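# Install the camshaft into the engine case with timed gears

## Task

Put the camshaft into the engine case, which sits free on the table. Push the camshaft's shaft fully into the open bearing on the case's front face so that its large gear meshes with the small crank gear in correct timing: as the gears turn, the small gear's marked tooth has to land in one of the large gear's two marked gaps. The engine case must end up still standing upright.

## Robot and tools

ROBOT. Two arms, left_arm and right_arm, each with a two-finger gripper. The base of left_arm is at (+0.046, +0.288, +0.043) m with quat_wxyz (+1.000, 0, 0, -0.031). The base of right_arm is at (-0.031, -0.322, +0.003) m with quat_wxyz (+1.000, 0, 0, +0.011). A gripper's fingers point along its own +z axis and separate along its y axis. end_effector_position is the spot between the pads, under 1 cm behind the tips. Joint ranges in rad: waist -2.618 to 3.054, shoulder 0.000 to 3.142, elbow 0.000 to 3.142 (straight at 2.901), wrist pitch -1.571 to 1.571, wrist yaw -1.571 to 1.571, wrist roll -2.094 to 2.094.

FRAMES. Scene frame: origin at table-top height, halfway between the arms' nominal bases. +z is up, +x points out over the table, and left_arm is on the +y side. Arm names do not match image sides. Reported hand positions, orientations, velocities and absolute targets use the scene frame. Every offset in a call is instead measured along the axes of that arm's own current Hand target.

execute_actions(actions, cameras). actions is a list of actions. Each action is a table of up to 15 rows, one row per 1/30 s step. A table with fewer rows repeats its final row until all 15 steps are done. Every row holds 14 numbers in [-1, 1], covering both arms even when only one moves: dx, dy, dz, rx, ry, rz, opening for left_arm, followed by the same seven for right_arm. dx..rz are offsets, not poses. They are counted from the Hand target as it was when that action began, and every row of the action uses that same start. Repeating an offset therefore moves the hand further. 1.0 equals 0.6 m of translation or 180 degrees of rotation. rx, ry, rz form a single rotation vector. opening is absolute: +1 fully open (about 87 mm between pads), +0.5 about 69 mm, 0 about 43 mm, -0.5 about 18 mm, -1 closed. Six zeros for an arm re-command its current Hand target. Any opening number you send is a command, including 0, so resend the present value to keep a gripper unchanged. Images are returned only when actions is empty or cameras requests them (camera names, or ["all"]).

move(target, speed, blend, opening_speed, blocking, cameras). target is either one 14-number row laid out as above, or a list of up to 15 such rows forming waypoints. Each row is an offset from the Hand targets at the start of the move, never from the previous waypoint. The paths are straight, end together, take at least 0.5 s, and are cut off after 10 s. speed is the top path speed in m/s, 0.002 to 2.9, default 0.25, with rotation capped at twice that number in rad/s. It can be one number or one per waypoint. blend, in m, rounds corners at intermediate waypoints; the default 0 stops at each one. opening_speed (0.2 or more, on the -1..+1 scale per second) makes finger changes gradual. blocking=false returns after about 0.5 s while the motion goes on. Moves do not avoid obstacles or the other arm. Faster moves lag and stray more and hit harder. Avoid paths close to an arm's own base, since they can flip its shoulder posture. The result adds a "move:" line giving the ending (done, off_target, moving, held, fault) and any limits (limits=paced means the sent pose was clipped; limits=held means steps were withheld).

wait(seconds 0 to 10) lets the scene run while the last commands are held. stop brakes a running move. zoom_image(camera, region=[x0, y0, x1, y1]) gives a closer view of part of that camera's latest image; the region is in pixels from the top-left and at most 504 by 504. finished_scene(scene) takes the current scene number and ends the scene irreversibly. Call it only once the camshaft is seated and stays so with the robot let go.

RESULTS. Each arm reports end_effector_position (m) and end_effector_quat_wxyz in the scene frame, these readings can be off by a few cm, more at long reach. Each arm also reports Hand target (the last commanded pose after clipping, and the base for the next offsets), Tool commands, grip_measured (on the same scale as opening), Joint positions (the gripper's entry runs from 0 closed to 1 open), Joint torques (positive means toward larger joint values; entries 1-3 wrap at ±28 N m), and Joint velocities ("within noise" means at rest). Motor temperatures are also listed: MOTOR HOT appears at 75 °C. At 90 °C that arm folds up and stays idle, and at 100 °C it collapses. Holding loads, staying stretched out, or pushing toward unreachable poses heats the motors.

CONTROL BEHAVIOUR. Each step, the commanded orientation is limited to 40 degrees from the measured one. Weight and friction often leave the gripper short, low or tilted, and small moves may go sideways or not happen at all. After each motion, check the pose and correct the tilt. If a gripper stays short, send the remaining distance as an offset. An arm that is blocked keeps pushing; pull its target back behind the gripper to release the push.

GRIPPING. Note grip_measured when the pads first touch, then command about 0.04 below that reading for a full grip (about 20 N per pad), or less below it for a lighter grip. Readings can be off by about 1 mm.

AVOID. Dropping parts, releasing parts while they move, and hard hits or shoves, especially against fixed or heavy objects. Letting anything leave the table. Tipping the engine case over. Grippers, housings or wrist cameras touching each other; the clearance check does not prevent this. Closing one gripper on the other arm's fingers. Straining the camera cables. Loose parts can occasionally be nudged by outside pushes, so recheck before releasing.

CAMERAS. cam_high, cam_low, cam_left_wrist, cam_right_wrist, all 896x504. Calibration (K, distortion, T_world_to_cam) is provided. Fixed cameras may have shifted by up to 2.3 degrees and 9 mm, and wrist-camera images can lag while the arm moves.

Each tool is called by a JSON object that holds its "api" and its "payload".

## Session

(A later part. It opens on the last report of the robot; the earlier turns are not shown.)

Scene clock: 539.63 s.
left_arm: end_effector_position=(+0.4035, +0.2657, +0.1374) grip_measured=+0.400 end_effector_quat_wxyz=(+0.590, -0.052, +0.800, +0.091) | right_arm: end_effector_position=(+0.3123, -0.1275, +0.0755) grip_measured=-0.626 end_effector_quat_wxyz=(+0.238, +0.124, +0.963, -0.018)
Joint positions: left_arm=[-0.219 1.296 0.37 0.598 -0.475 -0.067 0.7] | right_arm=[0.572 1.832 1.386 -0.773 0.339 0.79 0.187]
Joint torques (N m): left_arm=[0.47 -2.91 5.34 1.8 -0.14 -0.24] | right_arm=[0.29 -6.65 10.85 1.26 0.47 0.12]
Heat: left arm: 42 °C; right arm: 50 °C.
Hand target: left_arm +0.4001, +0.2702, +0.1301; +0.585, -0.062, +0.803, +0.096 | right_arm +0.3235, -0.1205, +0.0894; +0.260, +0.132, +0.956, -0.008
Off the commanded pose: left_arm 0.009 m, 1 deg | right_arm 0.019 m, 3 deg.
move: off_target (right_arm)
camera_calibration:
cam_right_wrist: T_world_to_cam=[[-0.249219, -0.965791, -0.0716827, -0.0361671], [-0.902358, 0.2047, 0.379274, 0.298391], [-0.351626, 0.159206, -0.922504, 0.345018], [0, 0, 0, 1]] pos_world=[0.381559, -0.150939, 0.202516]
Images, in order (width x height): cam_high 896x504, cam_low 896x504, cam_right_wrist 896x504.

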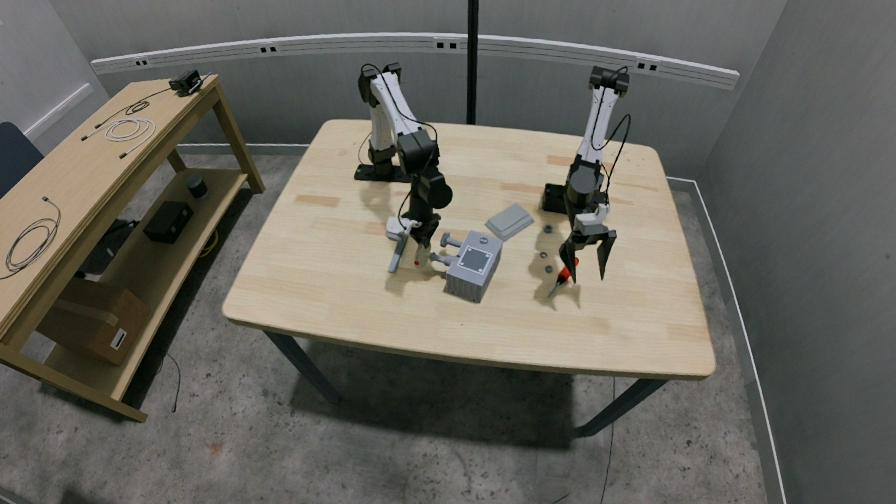

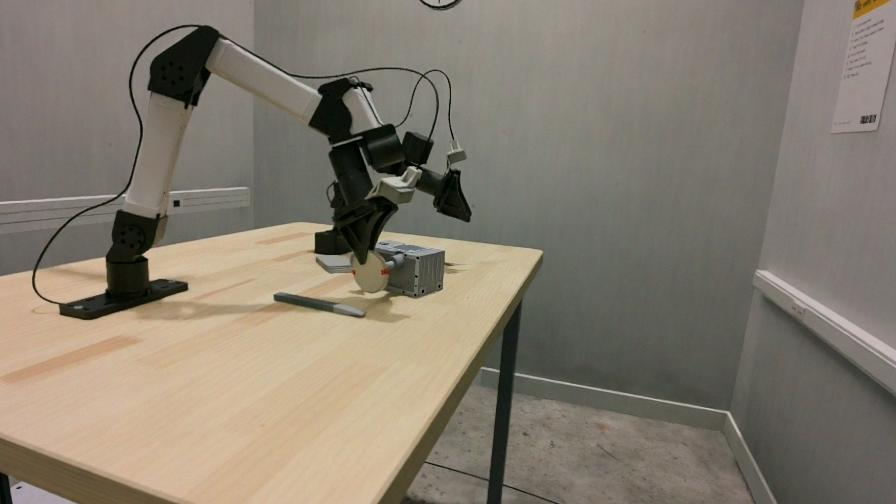

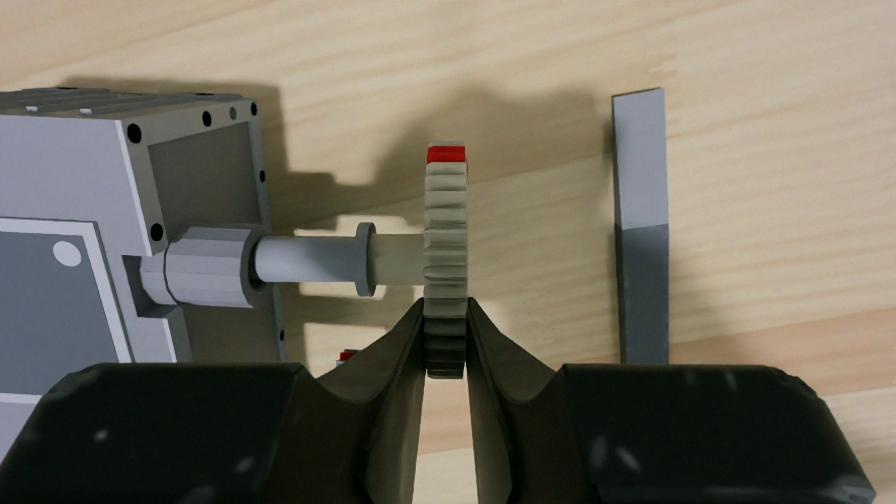

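{"api": "move", "payload": {"target": [0,0,0,0,0,0,0.4,0.0015,0.0052,-0.0025,0,0,0,-0.72], "speed": 0.03, "cameras": ["cam_right_wrist","cam_low"]}}

{"api": "zoom_image", "payload": {"camera": "cam_right_wrist", "region": [200, 210, 300, 310]}}

{"api": "zoom_image", "payload": {"camera": "cam_low", "region": [366, 244, 406, 274]}}

Scene clock: 556.10 s.
left_arm: end_effector_position=(+0.4035, +0.2657, +0.1374) grip_measured=+0.400 end_effector_quat_wxyz=(+0.590, -0.052, +0.800, +0.091) | right_arm: end_effector_position=(+0.3115, -0.1266, +0.0763) grip_measured=-0.626 end_effector_quat_wxyz=(+0.238, +0.125, +0.963, -0.022)
Joint positions: left_arm=[-0.219 1.296 0.37 0.598 -0.475 -0.067 0.7] | right_arm=[0.579 1.837 1.396 -0.788 0.347 0.798 0.187]
Joint torques (N m): left_arm=[0.42 -2.77 5.22 1.82 -0.14 -0.26] | right_arm=[0.5 -6.68 10.88 1.3 0.41 0.14]
Heat: left arm: 42 °C; right arm: 50 °C.
Hand target: left_arm +0.4001, +0.2702, +0.1301; +0.585, -0.062, +0.803, +0.096 | right_arm +0.3228, -0.1171, +0.0904; +0.260, +0.132, +0.956, -0.008
Off the commanded pose: left_arm 0.009 m, 1 deg | right_arm 0.020 m, 3 deg.
move: off_target (right_arm)
camera_calibration:
cam_right_wrist: T_world_to_cam=[[-0.253084, -0.965325, -0.0639964, -0.0348184], [-0.90091, 0.211055, 0.379233, 0.297603], [-0.352576, 0.153633, -0.923086, 0.345049], [0, 0, 0, 1]] pos_world=[0.380957, -0.149432, 0.203421]
Images, in order (width x height): cam_low 896x504, cam_right_wrist 896x504.

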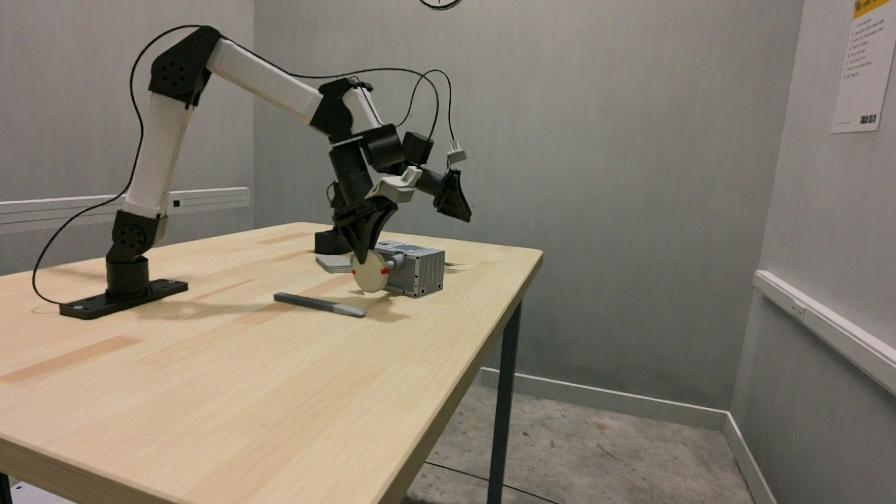

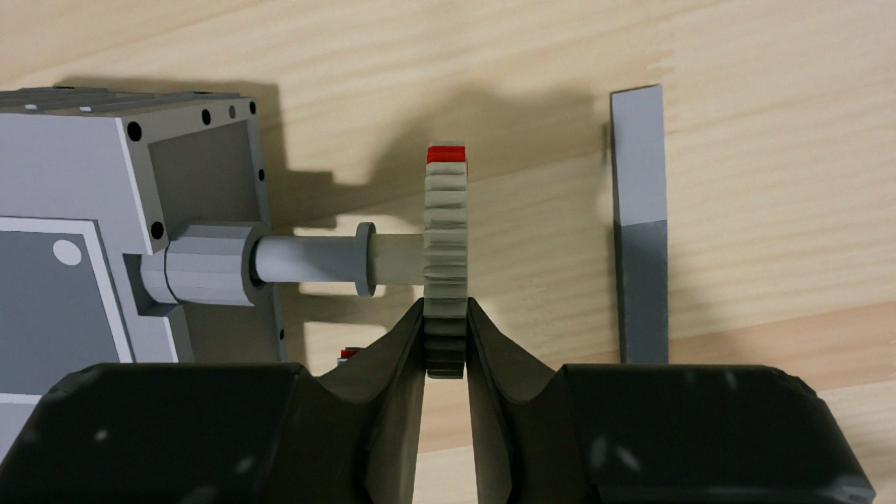

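Scaled by 5.040 from the camera's 896x504 image, which has a finer 1280x720 frame.

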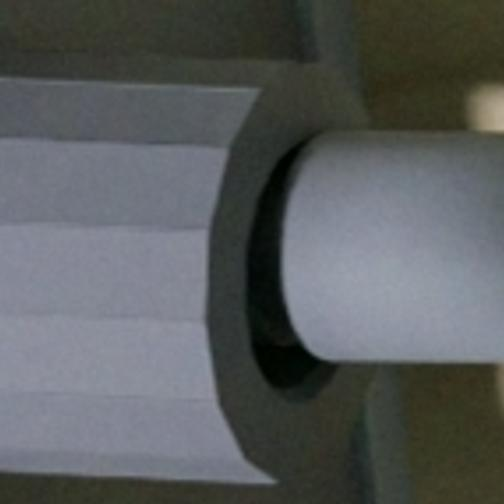

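Scaled by 12.600 from the camera's 896x504 image, which has a finer 1280x720 frame.

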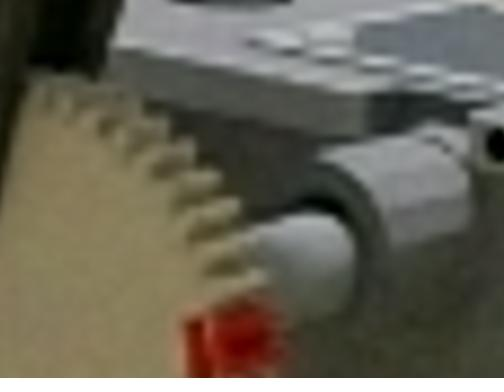

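{"api": "move", "payload": {"target": [0,0,0,0,0,0,0.4,0.0017,0.0020,-0.0038,0,0,0,-0.72], "speed": 0.03, "cameras": ["cam_right_wrist","cam_low"]}}

{"api": "zoom_image", "payload": {"camera": "cam_right_wrist", "region": [200, 210, 300, 310]}}

{"api": "zoom_image", "payload": {"camera": "cam_low", "region": [366, 244, 406, 274]}}

Scene clock: 570.30 s.
left_arm: end_effector_position=(+0.4035, +0.2657, +0.1374) grip_measured=+0.400 end_effector_quat_wxyz=(+0.590, -0.052, +0.800, +0.091) | right_arm: end_effector_position=(+0.3103, -0.1258, +0.0773) grip_measured=-0.626 end_effector_quat_wxyz=(+0.239, +0.126, +0.963, -0.025)
Joint positions: left_arm=[-0.219 1.296 0.37 0.598 -0.475 -0.067 0.7] | right_arm=[0.585 1.837 1.401 -0.796 0.354 0.804 0.187]
Joint torques (N m): left_arm=[0.57 -2.82 5.38 1.78 -0.11 -0.25] | right_arm=[0.51 -6.83 10.82 1.29 0.37 0.14]
Heat: left arm: 42 °C; right arm: 52 °C.
Hand target: left_arm +0.4001, +0.2702, +0.1301; +0.585, -0.062, +0.803, +0.096 | right_arm +0.3211, -0.1155, +0.0919; +0.260, +0.132, +0.956, -0.008
Off the commanded pose: left_arm 0.009 m, 1 deg | right_arm 0.021 m, 3 deg.
move: off_target (right_arm)
camera_calibration:
cam_right_wrist: T_world_to_cam=[[-0.254863, -0.96514, -0.0595835, -0.0339473], [-0.900865, 0.214594, 0.377348, 0.296519], [-0.351407, 0.149849, -0.924153, 0.34457], [0, 0, 0, 1]] pos_world=[0.379556, -0.148029, 0.204522]
Images, in order (width x height): cam_low 896x504, cam_right_wrist 896x504.

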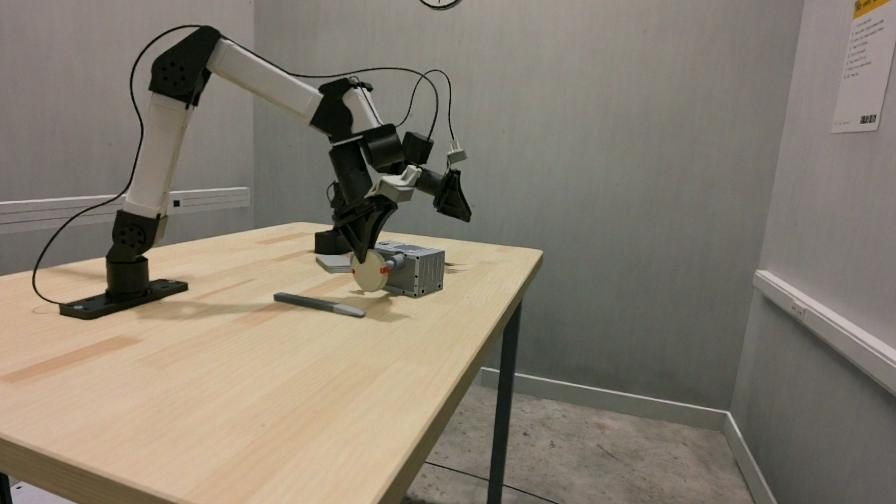

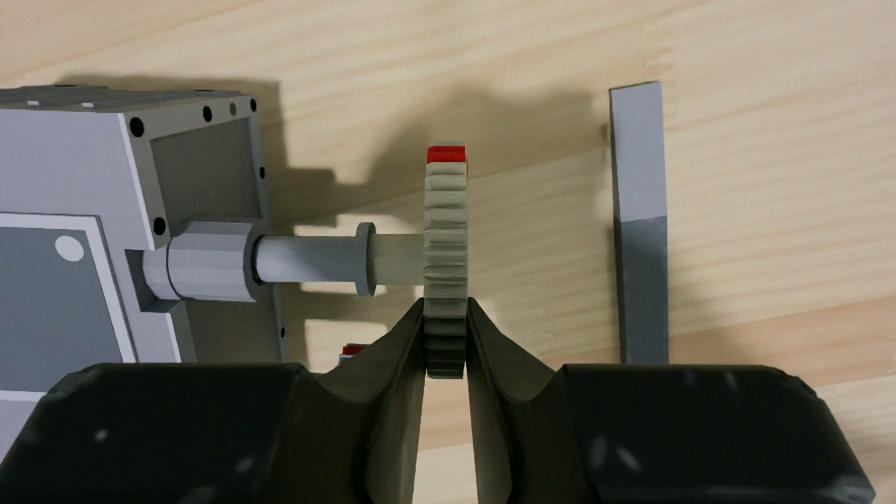

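Scaled by 5.040 from the camera's 896x504 image, which has a finer 1280x720 frame.

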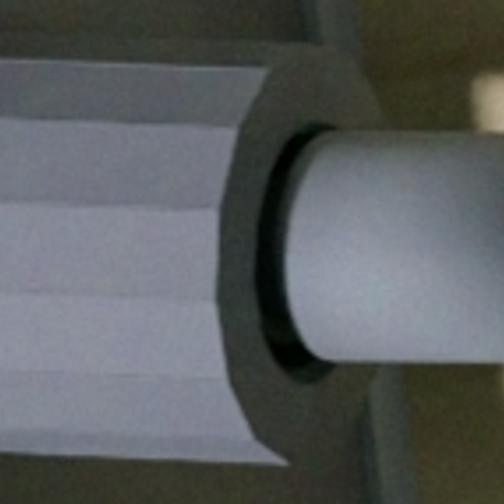

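Scaled by 12.600 from the camera's 896x504 image, which has a finer 1280x720 frame.

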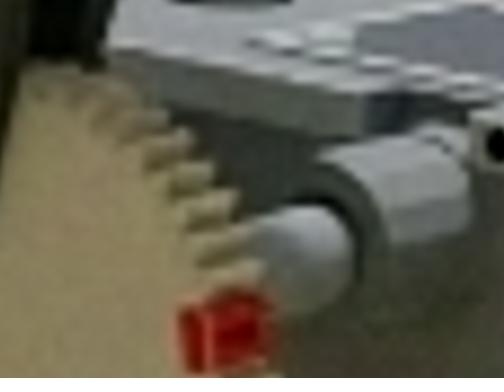

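{"api": "move", "payload": {"target": [0,0,0,0,0,0,0.4,0.0008,0.0135,-0.0005,0,0,0,-0.72], "speed": 0.03, "cameras": ["cam_right_wrist","cam_low"]}}

{"api": "zoom_image", "payload": {"camera": "cam_right_wrist", "region": [200, 210, 300, 310]}}

{"api": "zoom_image", "payload": {"camera": "cam_low", "region": [366, 244, 406, 274]}}

Scene clock: 580.80 s.
left_arm: end_effector_position=(+0.4035, +0.2657, +0.1374) grip_measured=+0.400 end_effector_quat_wxyz=(+0.590, -0.052, +0.800, +0.091) | right_arm: end_effector_position=(+0.3114, -0.1212, +0.0792) grip_measured=-0.626 end_effector_quat_wxyz=(+0.239, +0.126, +0.962, -0.030)
Joint positions: left_arm=[-0.219 1.296 0.37 0.598 -0.475 -0.067 0.7] | right_arm=[0.597 1.856 1.433 -0.82 0.365 0.817 0.187]
Joint torques (N m): left_arm=[0.44 -2.84 5.37 1.78 -0.16 -0.28] | right_arm=[0.75 -6.63 10.81 1.37 0.32 0.15]
Heat: left arm: 42 °C; right arm: 53 °C.
Hand target: left_arm +0.4001, +0.2702, +0.1301; +0.585, -0.062, +0.803, +0.096 | right_arm +0.3226, -0.1074, +0.0924; +0.260, +0.132, +0.956, -0.008
Off the commanded pose: left_arm 0.009 m, 1 deg | right_arm 0.022 m, 4 deg.
move: off_target (right_arm)
camera_calibration:
cam_right_wrist: T_world_to_cam=[[-0.257754, -0.964888, -0.0505345, -0.028966], [-0.899812, 0.220658, 0.376362, 0.296238], [-0.351997, 0.14248, -0.925093, 0.345353], [0, 0, 0, 1]] pos_world=[0.380655, -0.142522, 0.206527]
Images, in order (width x height): cam_low 896x504, cam_right_wrist 896x504.

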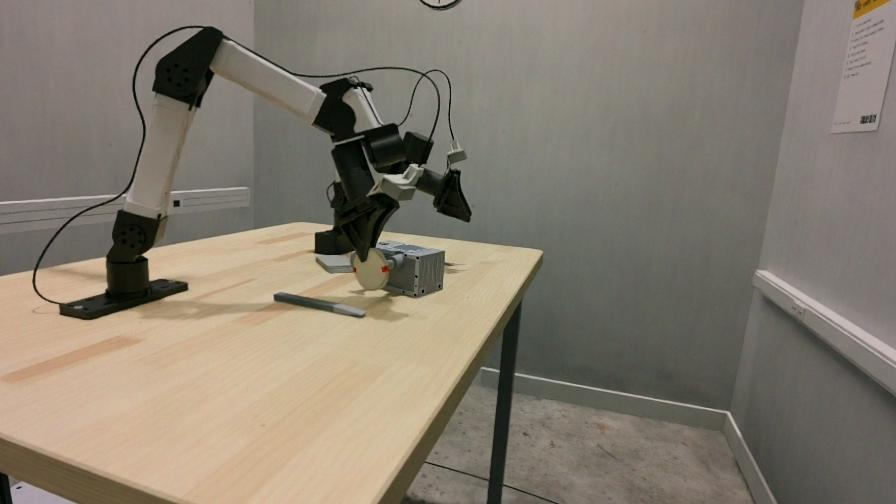

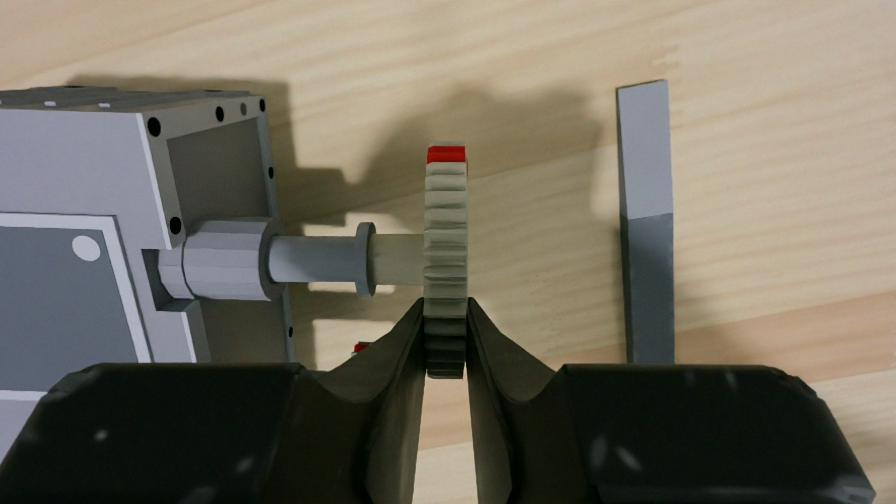

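Scaled by 5.040 from the camera's 896x504 image, which has a finer 1280x720 frame.

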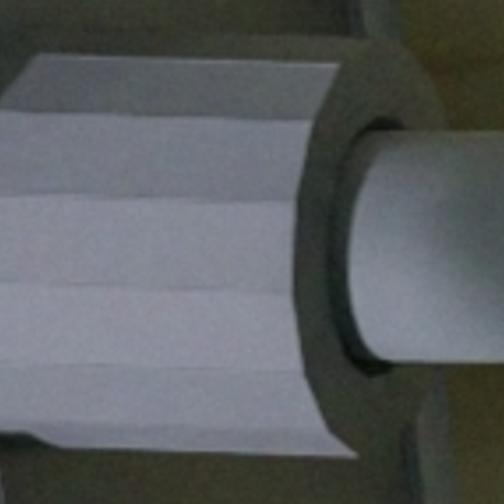

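Scaled by 12.600 from the camera's 896x504 image, which has a finer 1280x720 frame.

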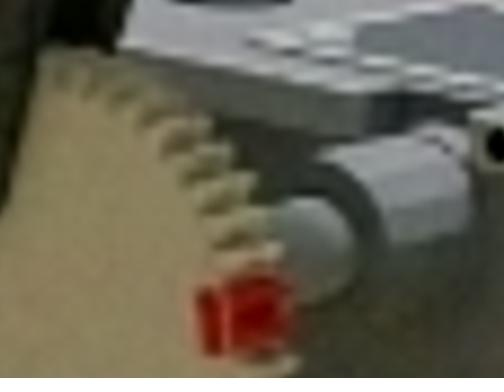

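{"api": "move", "payload": {"target": [0,0,0,0,0,0,0.4,0.0008,0.028,0.0016,0,0,0,-0.72], "speed": 0.03, "cameras": ["cam_right_wrist","cam_low"]}}

{"api": "zoom_image", "payload": {"camera": "cam_right_wrist", "region": [200, 210, 300, 310]}}

{"api": "zoom_image", "payload": {"camera": "cam_low", "region": [366, 244, 406, 274]}}

Scene clock: 592.60 s.
left_arm: end_effector_position=(+0.4035, +0.2657, +0.1374) grip_measured=+0.400 end_effector_quat_wxyz=(+0.590, -0.052, +0.800, +0.091) | right_arm: end_effector_position=(+0.3118, -0.1159, +0.0813) grip_measured=-0.626 end_effector_quat_wxyz=(+0.234, +0.127, +0.963, -0.048)
Joint positions: left_arm=[-0.219 1.296 0.37 0.598 -0.475 -0.067 0.7] | right_arm=[0.617 1.899 1.503 -0.887 0.392 0.843 0.187]
Joint torques (N m): left_arm=[0.64 -2.71 5.23 1.79 -0.11 -0.27] | right_arm=[1.32 -6.41 10.74 1.71 0.14 0.2]
Heat: left arm: 42 °C; right arm: 52 °C.
Hand target: left_arm +0.4001, +0.2702, +0.1301; +0.585, -0.062, +0.803, +0.096 | right_arm +0.3270, -0.0913, +0.0922; +0.260, +0.132, +0.956, -0.008
Off the commanded pose: left_arm 0.009 m, 1 deg | right_arm 0.031 m, 5 deg.
move: off_target (right_arm)
camera_calibration:
cam_right_wrist: T_world_to_cam=[[-0.26808, -0.963279, -0.0150653, -0.023165], [-0.892122, 0.242313, 0.381316, 0.294348], [-0.363664, 0.115663, -0.924322, 0.347222], [0, 0, 0, 1]] pos_world=[0.382656, -0.133799, 0.208356]
Images, in order (width x height): cam_low 896x504, cam_right_wrist 896x504.

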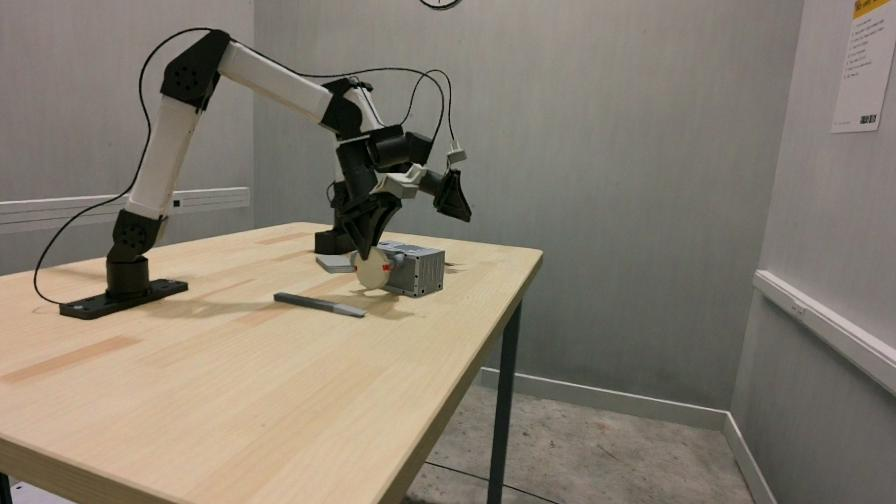

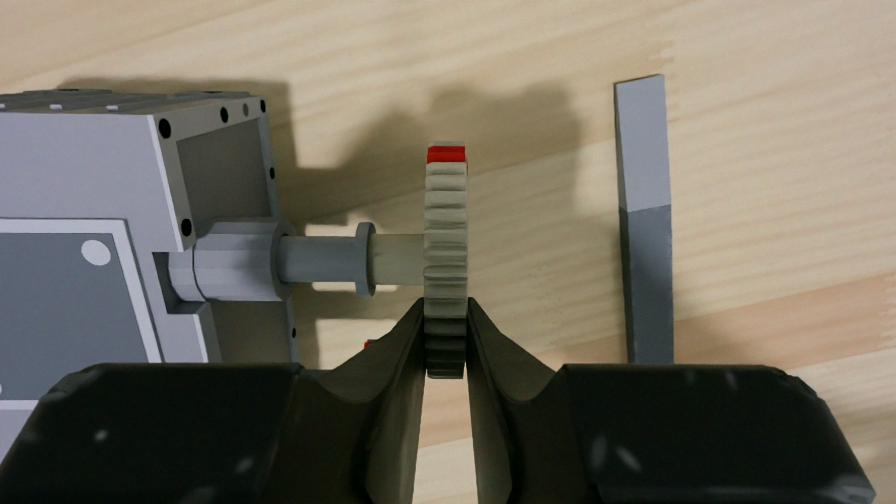

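Scaled by 5.040 from the camera's 896x504 image, which has a finer 1280x720 frame.

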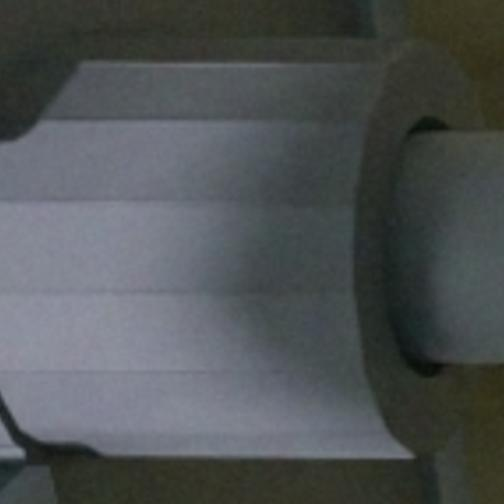

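Scaled by 12.600 from the camera's 896x504 image, which has a finer 1280x720 frame.

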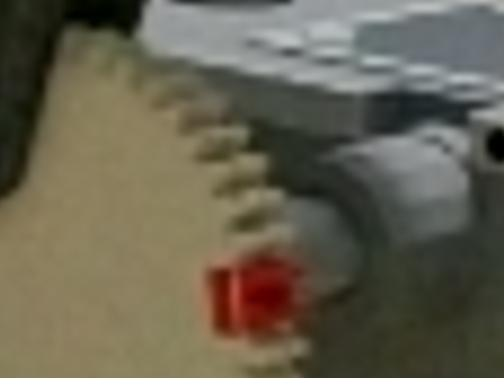

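{"api": "move", "payload": {"target": [0,0,0,0,0,0,0.4,0.003,-0.01,0.0053,-0.0245,0,0.013,-0.72], "speed": 0.03, "cameras": ["cam_right_wrist","cam_low"]}}

{"api": "zoom_image", "payload": {"camera": "cam_low", "region": [340, 225, 420, 289]}}

Scene clock: 605.17 s.
left_arm: end_effector_position=(+0.4035, +0.2657, +0.1374) grip_measured=+0.400 end_effector_quat_wxyz=(+0.590, -0.052, +0.800, +0.091) | right_arm: end_effector_position=(+0.3118, -0.1144, +0.0778) grip_measured=-0.626 end_effector_quat_wxyz=(+0.242, +0.134, +0.961, -0.019)
Joint positions: left_arm=[-0.219 1.296 0.37 0.598 -0.475 -0.067 0.7] | right_arm=[0.606 1.857 1.427 -0.8 0.359 0.841 0.187]
Joint torques (N m): left_arm=[0.47 -2.91 5.35 1.79 -0.13 -0.25] | right_arm=[-0.51 -8.49 6.35 2.21 -0.18 0.05]
Heat: left arm: 42 °C; right arm: 52 °C.
Hand target: left_arm +0.4001, +0.2702, +0.1301; +0.585, -0.062, +0.803, +0.096 | right_arm +0.3255, -0.0968, +0.0882; +0.265, +0.141, +0.953, +0.034
Off the commanded pose: left_arm 0.009 m, 1 deg | right_arm 0.025 m, 7 deg.
move: off_target (right_arm)
camera_calibration:
cam_right_wrist: T_world_to_cam=[[-0.266208, -0.960968, -0.0753271, -0.0172469], [-0.901475, 0.220533, 0.372434, 0.296446], [-0.341285, 0.16705, -0.924997, 0.342824], [0, 0, 0, 1]] pos_world=[0.379648, -0.139219, 0.205406]
Images, in order (width x height): cam_low 896x504, cam_right_wrist 896x504.

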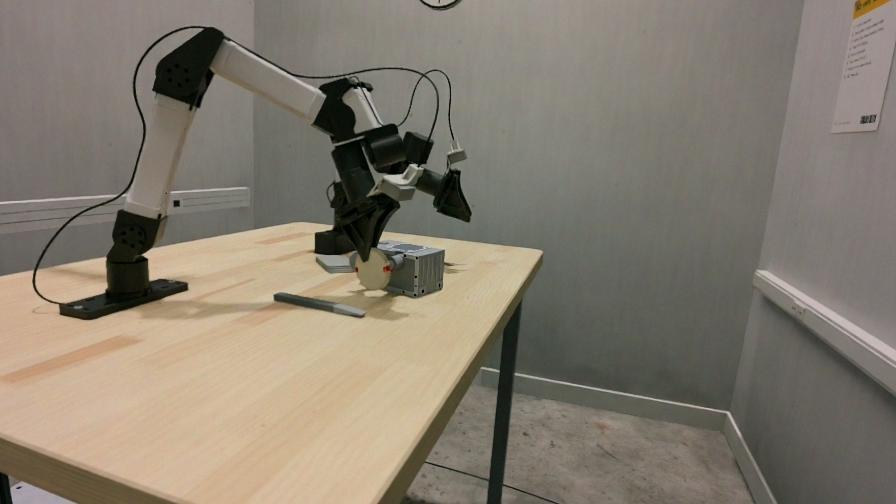

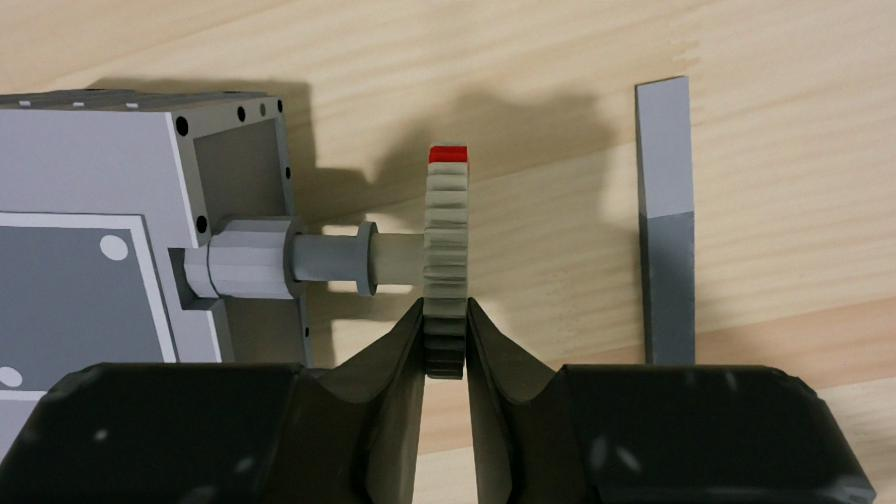

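Scaled by 6.300 from the camera's 896x504 image, which has a finer 1280x720 frame.

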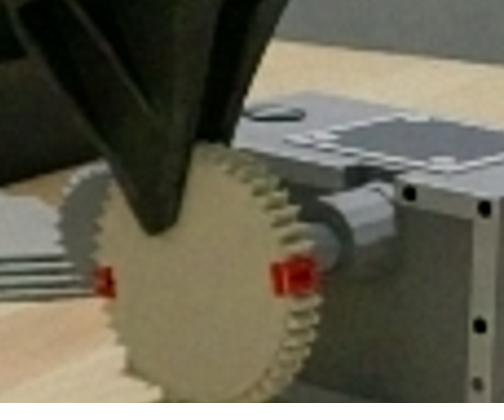

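{"api": "move", "payload": {"target": [0,0,0,0,0,0,0.4,0.001,0.012,0.001,0,0,0,-0.72], "speed": 0.03, "cameras": ["cam_right_wrist","cam_low"]}}

{"api": "zoom_image", "payload": {"camera": "cam_low", "region": [340, 225, 420, 289]}}

Scene clock: 612.77 s.
left_arm: end_effector_position=(+0.4035, +0.2657, +0.1374) grip_measured=+0.400 end_effector_quat_wxyz=(+0.590, -0.052, +0.800, +0.091) | right_arm: end_effector_position=(+0.3118, -0.1144, +0.0778) grip_measured=-0.626 end_effector_quat_wxyz=(+0.242, +0.134, +0.961, -0.019)
Joint positions: left_arm=[-0.219 1.296 0.37 0.598 -0.475 -0.067 0.7] | right_arm=[0.606 1.857 1.427 -0.8 0.359 0.841 0.187]
Joint torques (N m): left_arm=[0.4 -2.85 5.38 1.75 -0.12 -0.28] | right_arm=[0.47 -7.1 8.7 2.1 -0.14 0.18]
Heat: left arm: 42 °C; right arm: 51 °C.
Hand target: left_arm +0.4001, +0.2702, +0.1301; +0.585, -0.062, +0.803, +0.096 | right_arm +0.3271, -0.0897, +0.0884; +0.265, +0.141, +0.953, +0.034
Off the commanded pose: left_arm 0.009 m, 1 deg | right_arm 0.031 m, 7 deg.
move: off_target (right_arm)
camera_calibration:
cam_right_wrist: T_world_to_cam=[[-0.266208, -0.960968, -0.0753271, -0.0172469], [-0.901475, 0.220533, 0.372434, 0.296446], [-0.341285, 0.16705, -0.924997, 0.342824], [0, 0, 0, 1]] pos_world=[0.379648, -0.139219, 0.205406]
Images, in order (width x height): cam_low 896x504, cam_right_wrist 896x504.

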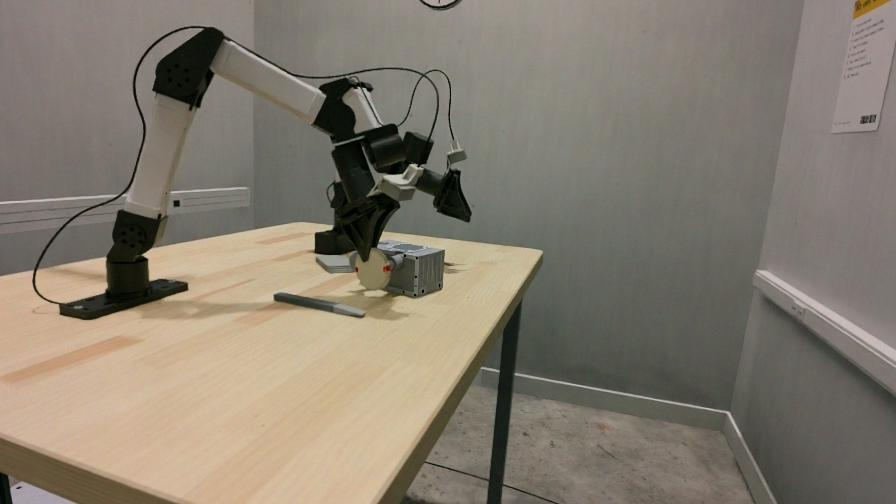

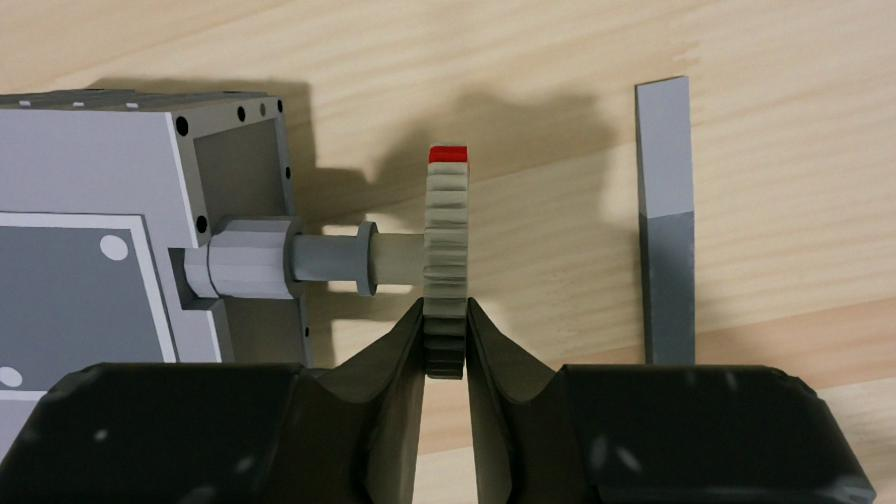

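Scaled by 6.300 from the camera's 896x504 image, which has a finer 1280x720 frame.

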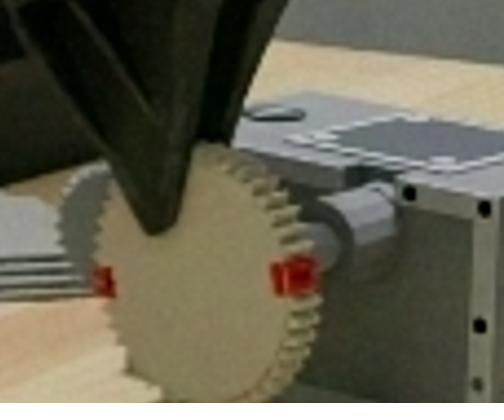

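{"api": "move", "payload": {"target": [0,0,0,0,0,0,0.4,0.001,0.011,0.002,-0.006,0,0.003,-0.72], "speed": 0.03, "cameras": ["cam_right_wrist","cam_low"]}}

{"api": "zoom_image", "payload": {"camera": "cam_low", "region": [340, 225, 420, 289]}}

Scene clock: 619.17 s.
left_arm: end_effector_position=(+0.4035, +0.2657, +0.1374) grip_measured=+0.400 end_effector_quat_wxyz=(+0.590, -0.052, +0.800, +0.091) | right_arm: end_effector_position=(+0.3118, -0.1142, +0.0778) grip_measured=-0.626 end_effector_quat_wxyz=(+0.242, +0.134, +0.961, -0.019)
Joint positions: left_arm=[-0.219 1.296 0.37 0.598 -0.475 -0.067 0.7] | right_arm=[0.606 1.857 1.427 -0.799 0.359 0.841 0.187]
Joint torques (N m): left_arm=[0.46 -2.88 5.37 1.75 -0.12 -0.27] | right_arm=[0.85 -6.75 9.01 2.26 -0.25 0.28]
Heat: left arm: 42 °C; right arm: 50 °C.
Hand target: left_arm +0.4001, +0.2702, +0.1301; +0.585, -0.062, +0.803, +0.096 | right_arm +0.3290, -0.0833, +0.0880; +0.267, +0.144, +0.952, +0.044
Off the commanded pose: left_arm 0.009 m, 1 deg | right_arm 0.037 m, 8 deg.
move: off_target (right_arm)
camera_calibration:
cam_right_wrist: T_world_to_cam=[[-0.266402, -0.960851, -0.0761287, -0.0169923], [-0.901489, 0.220433, 0.37246, 0.296432], [-0.341098, 0.167853, -0.92492, 0.342849], [0, 0, 0, 1]] pos_world=[0.379648, -0.139219, 0.205405]
Images, in order (width x height): cam_low 896x504, cam_right_wrist 896x504.

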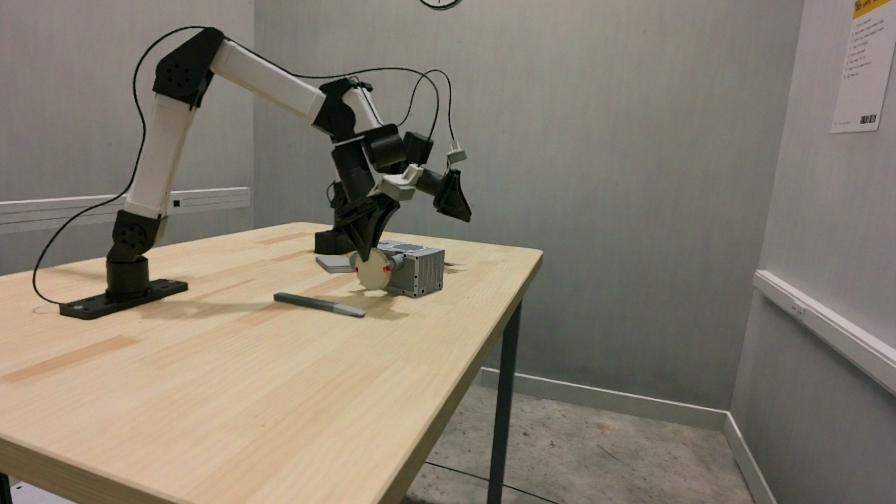

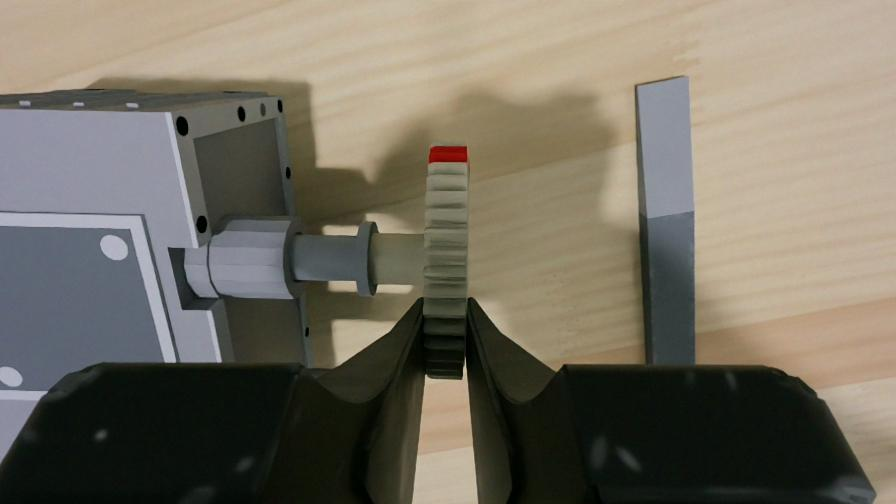

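Scaled by 6.300 from the camera's 896x504 image, which has a finer 1280x720 frame.

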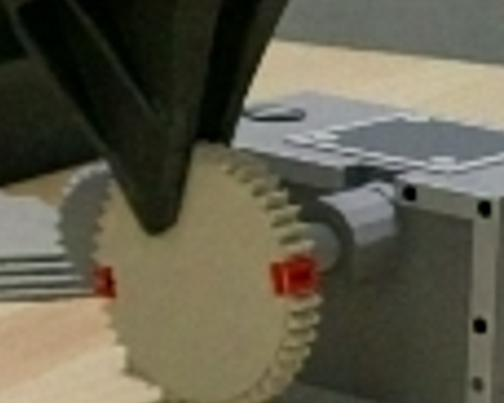

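{"api": "move", "payload": {"target": [0,0,0,0,0,0,0.4,-0.001,-0.022,-0.002,0.01,0,-0.005,-0.72], "speed": 0.04}}

{"api": "move", "payload": {"target": [0,0,0,0,0,0,0.4,0,0,0,0,0,0,-0.2], "opening_speed": 0.3, "cameras": ["cam_right_wrist","cam_low"]}}

{"api": "zoom_image", "payload": {"camera": "cam_low", "region": [340, 225, 420, 289]}}

Scene clock: 628.27 s.
left_arm: end_effector_position=(+0.4035, +0.2657, +0.1374) grip_measured=+0.400 end_effector_quat_wxyz=(+0.590, -0.052, +0.800, +0.091) | right_arm: end_effector_position=(+0.3118, -0.1142, +0.0778) grip_measured=-0.626 end_effector_quat_wxyz=(+0.242, +0.134, +0.961, -0.019)
Joint positions: left_arm=[-0.219 1.296 0.37 0.598 -0.475 -0.067 0.7] | right_arm=[0.606 1.857 1.427 -0.799 0.359 0.841 0.187]
Joint torques (N m): left_arm=[0.47 -2.99 5.33 1.74 -0.16 -0.24] | right_arm=[-0.09 -7.64 7.42 2.08 -0.07 0.07]
Heat: left arm: 42 °C; right arm: 50 °C.
Hand target: left_arm +0.4001, +0.2702, +0.1301; +0.585, -0.062, +0.803, +0.096 | right_arm +0.3256, -0.0961, +0.0872; +0.265, +0.140, +0.954, +0.027
Off the commanded pose: left_arm 0.009 m, 1 deg | right_arm 0.025 m, 6 deg.
move: off_target (right_arm)

Scene clock: 630.20 s.
left_arm: end_effector_position=(+0.4035, +0.2657, +0.1374) grip_measured=+0.400 end_effector_quat_wxyz=(+0.590, -0.052, +0.800, +0.091) | right_arm: end_effector_position=(+0.3191, -0.1035, +0.0813) grip_measured=-0.200 end_effector_quat_wxyz=(+0.252, +0.135, +0.958, +0.008)
Joint positions: left_arm=[-0.219 1.296 0.37 0.598 -0.475 -0.067 0.7] | right_arm=[0.606 1.854 1.427 -0.751 0.334 0.841 0.4]
Joint torques (N m): left_arm=[0.49 -2.8 5.31 1.77 -0.15 -0.24] | right_arm=[-0.1 -7.23 7.34 1.68 0.18 0.08]
Heat: left arm: 42 °C; right arm: 49 °C.
Hand target: left_arm +0.4001, +0.2702, +0.1301; +0.585, -0.062, +0.803, +0.096 | right_arm +0.3256, -0.0961, +0.0871; +0.264, +0.140, +0.954, +0.027
Off the commanded pose: left_arm 0.009 m, 1 deg | right_arm 0.011 m, 3 deg.
move: off_target (right_arm)
camera_calibration:
cam_right_wrist: T_world_to_cam=[[-0.254515, -0.958235, -0.13041, -0.00360898], [-0.913605, 0.194032, 0.357319, 0.301758], [-0.317092, 0.210086, -0.924833, 0.343355], [0, 0, 0, 1]] pos_world=[0.383644, -0.134143, 0.209252]
Images, in order (width x height): cam_low 896x504, cam_right_wrist 896x504.

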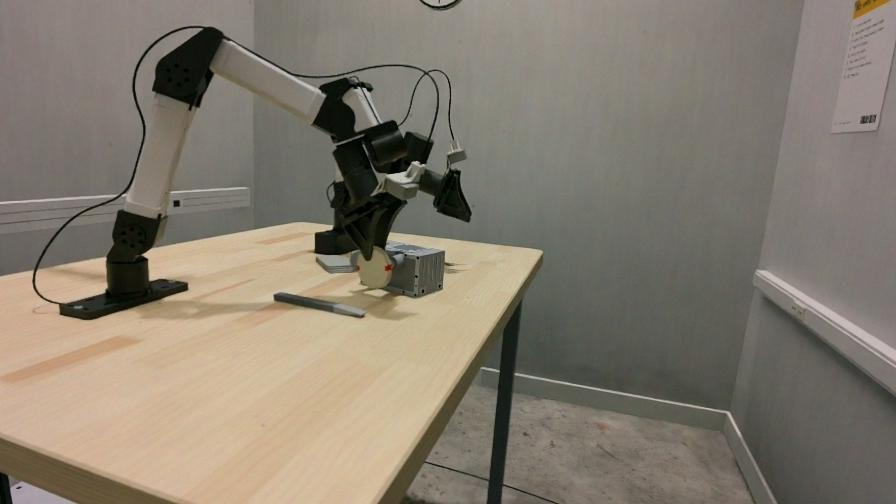

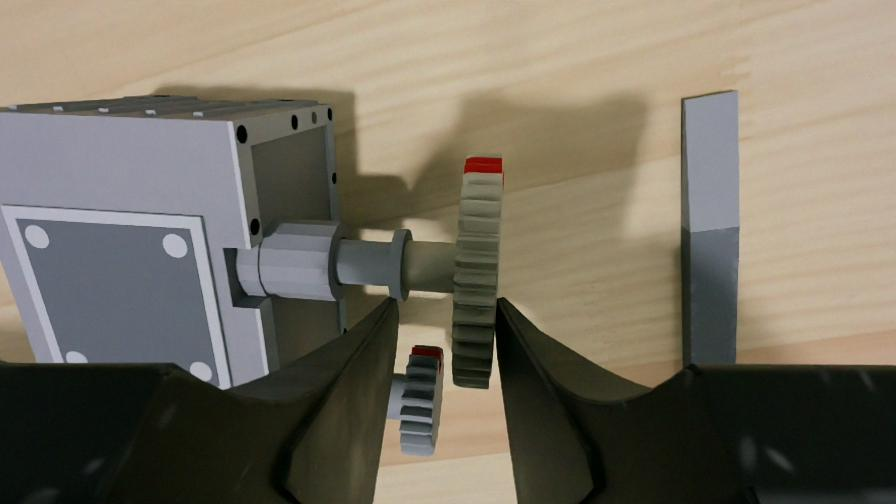

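Scaled by 6.300 from the camera's 896x504 image, which has a finer 1280x720 frame.

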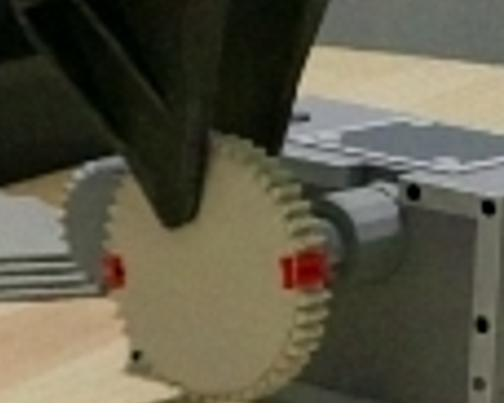

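{"api": "move", "payload": {"target": [[0,0,0,0,0,0,0.4,0,0,0,0,0,0,0.3],[0,0,0,0,0,0,0.4,0,0,-0.17,0,0,0,0.3]], "opening_speed": 0.6, "speed": 0.12, "cameras": ["cam_right_wrist","cam_low","cam_high"]}}

{"api": "zoom_image", "payload": {"camera": "cam_low", "region": [340, 225, 420, 289]}}

Scene clock: 641.67 s.
left_arm: end_effector_position=(+0.4035, +0.2657, +0.1374) grip_measured=+0.400 end_effector_quat_wxyz=(+0.590, -0.052, +0.800, +0.091) | right_arm: end_effector_position=(+0.2704, -0.0953, +0.1578) grip_measured=+0.300 end_effector_quat_wxyz=(+0.247, +0.134, +0.960, +0.016)
Joint positions: left_arm=[-0.219 1.296 0.37 0.598 -0.475 -0.067 0.7] | right_arm=[0.7 1.718 1.569 -1.057 0.349 0.933 0.65]
Joint torques (N m): left_arm=[0.62 -2.81 5.31 1.78 -0.13 -0.21] | right_arm=[0.18 -7.36 9.91 1.11 0.45 0.11]
Heat: left arm: 42 °C; right arm: 49 °C.
Hand target: left_arm +0.4001, +0.2702, +0.1301; +0.585, -0.062, +0.803, +0.096 | right_arm +0.2734, -0.0938, +0.1749; +0.265, +0.140, +0.954, +0.027
Off the commanded pose: left_arm 0.009 m, 1 deg | right_arm 0.017 m, 3 deg.
move: off_target (right_arm)
camera_calibration:
cam_right_wrist: T_world_to_cam=[[-0.248214, -0.95798, -0.143751, 0.00222424], [-0.911768, 0.180913, 0.368715, 0.224756], [-0.327215, 0.222588, -0.91836, 0.399959], [0, 0, 0, 1]] pos_world=[0.33635, -0.127557, 0.284755]
Images, in order (width x height): cam_high 896x504, cam_low 896x504, cam_right_wrist 896x504.

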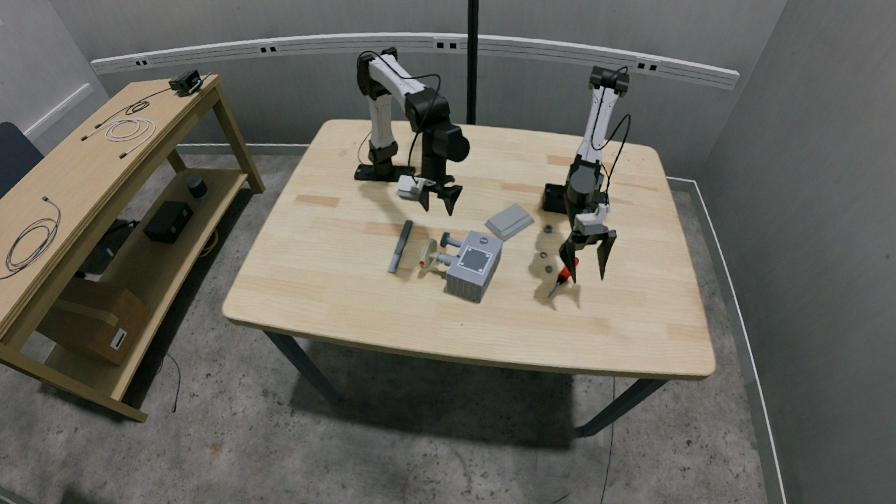

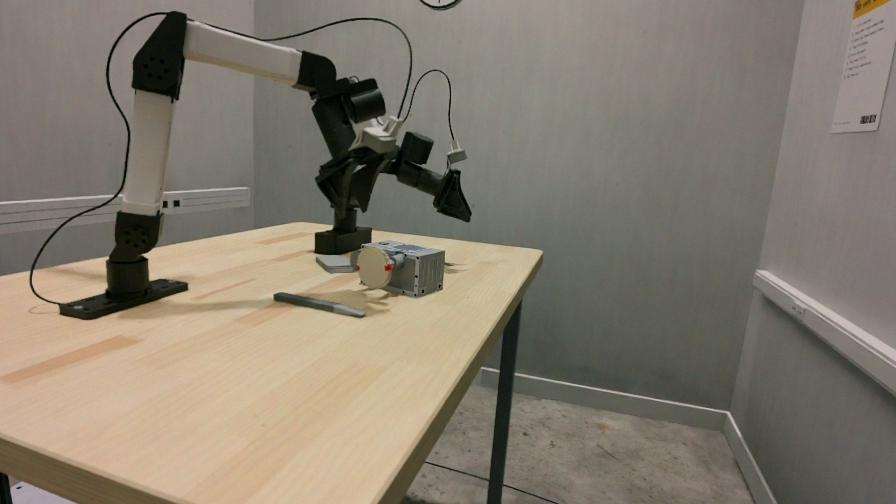

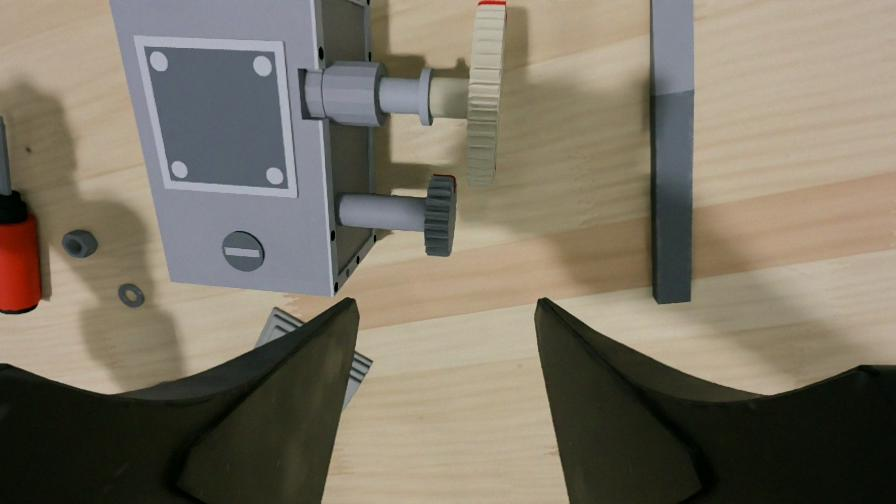

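Scaled by 6.300 from the camera's 896x504 image, which has a finer 1280x720 frame.

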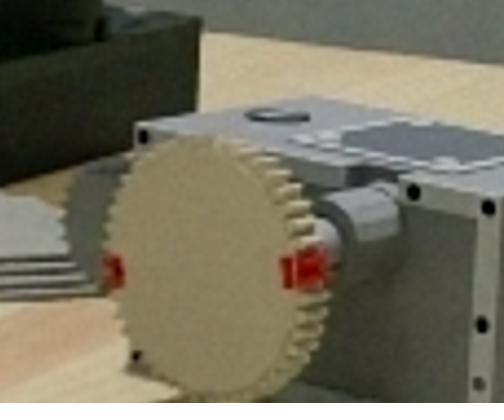

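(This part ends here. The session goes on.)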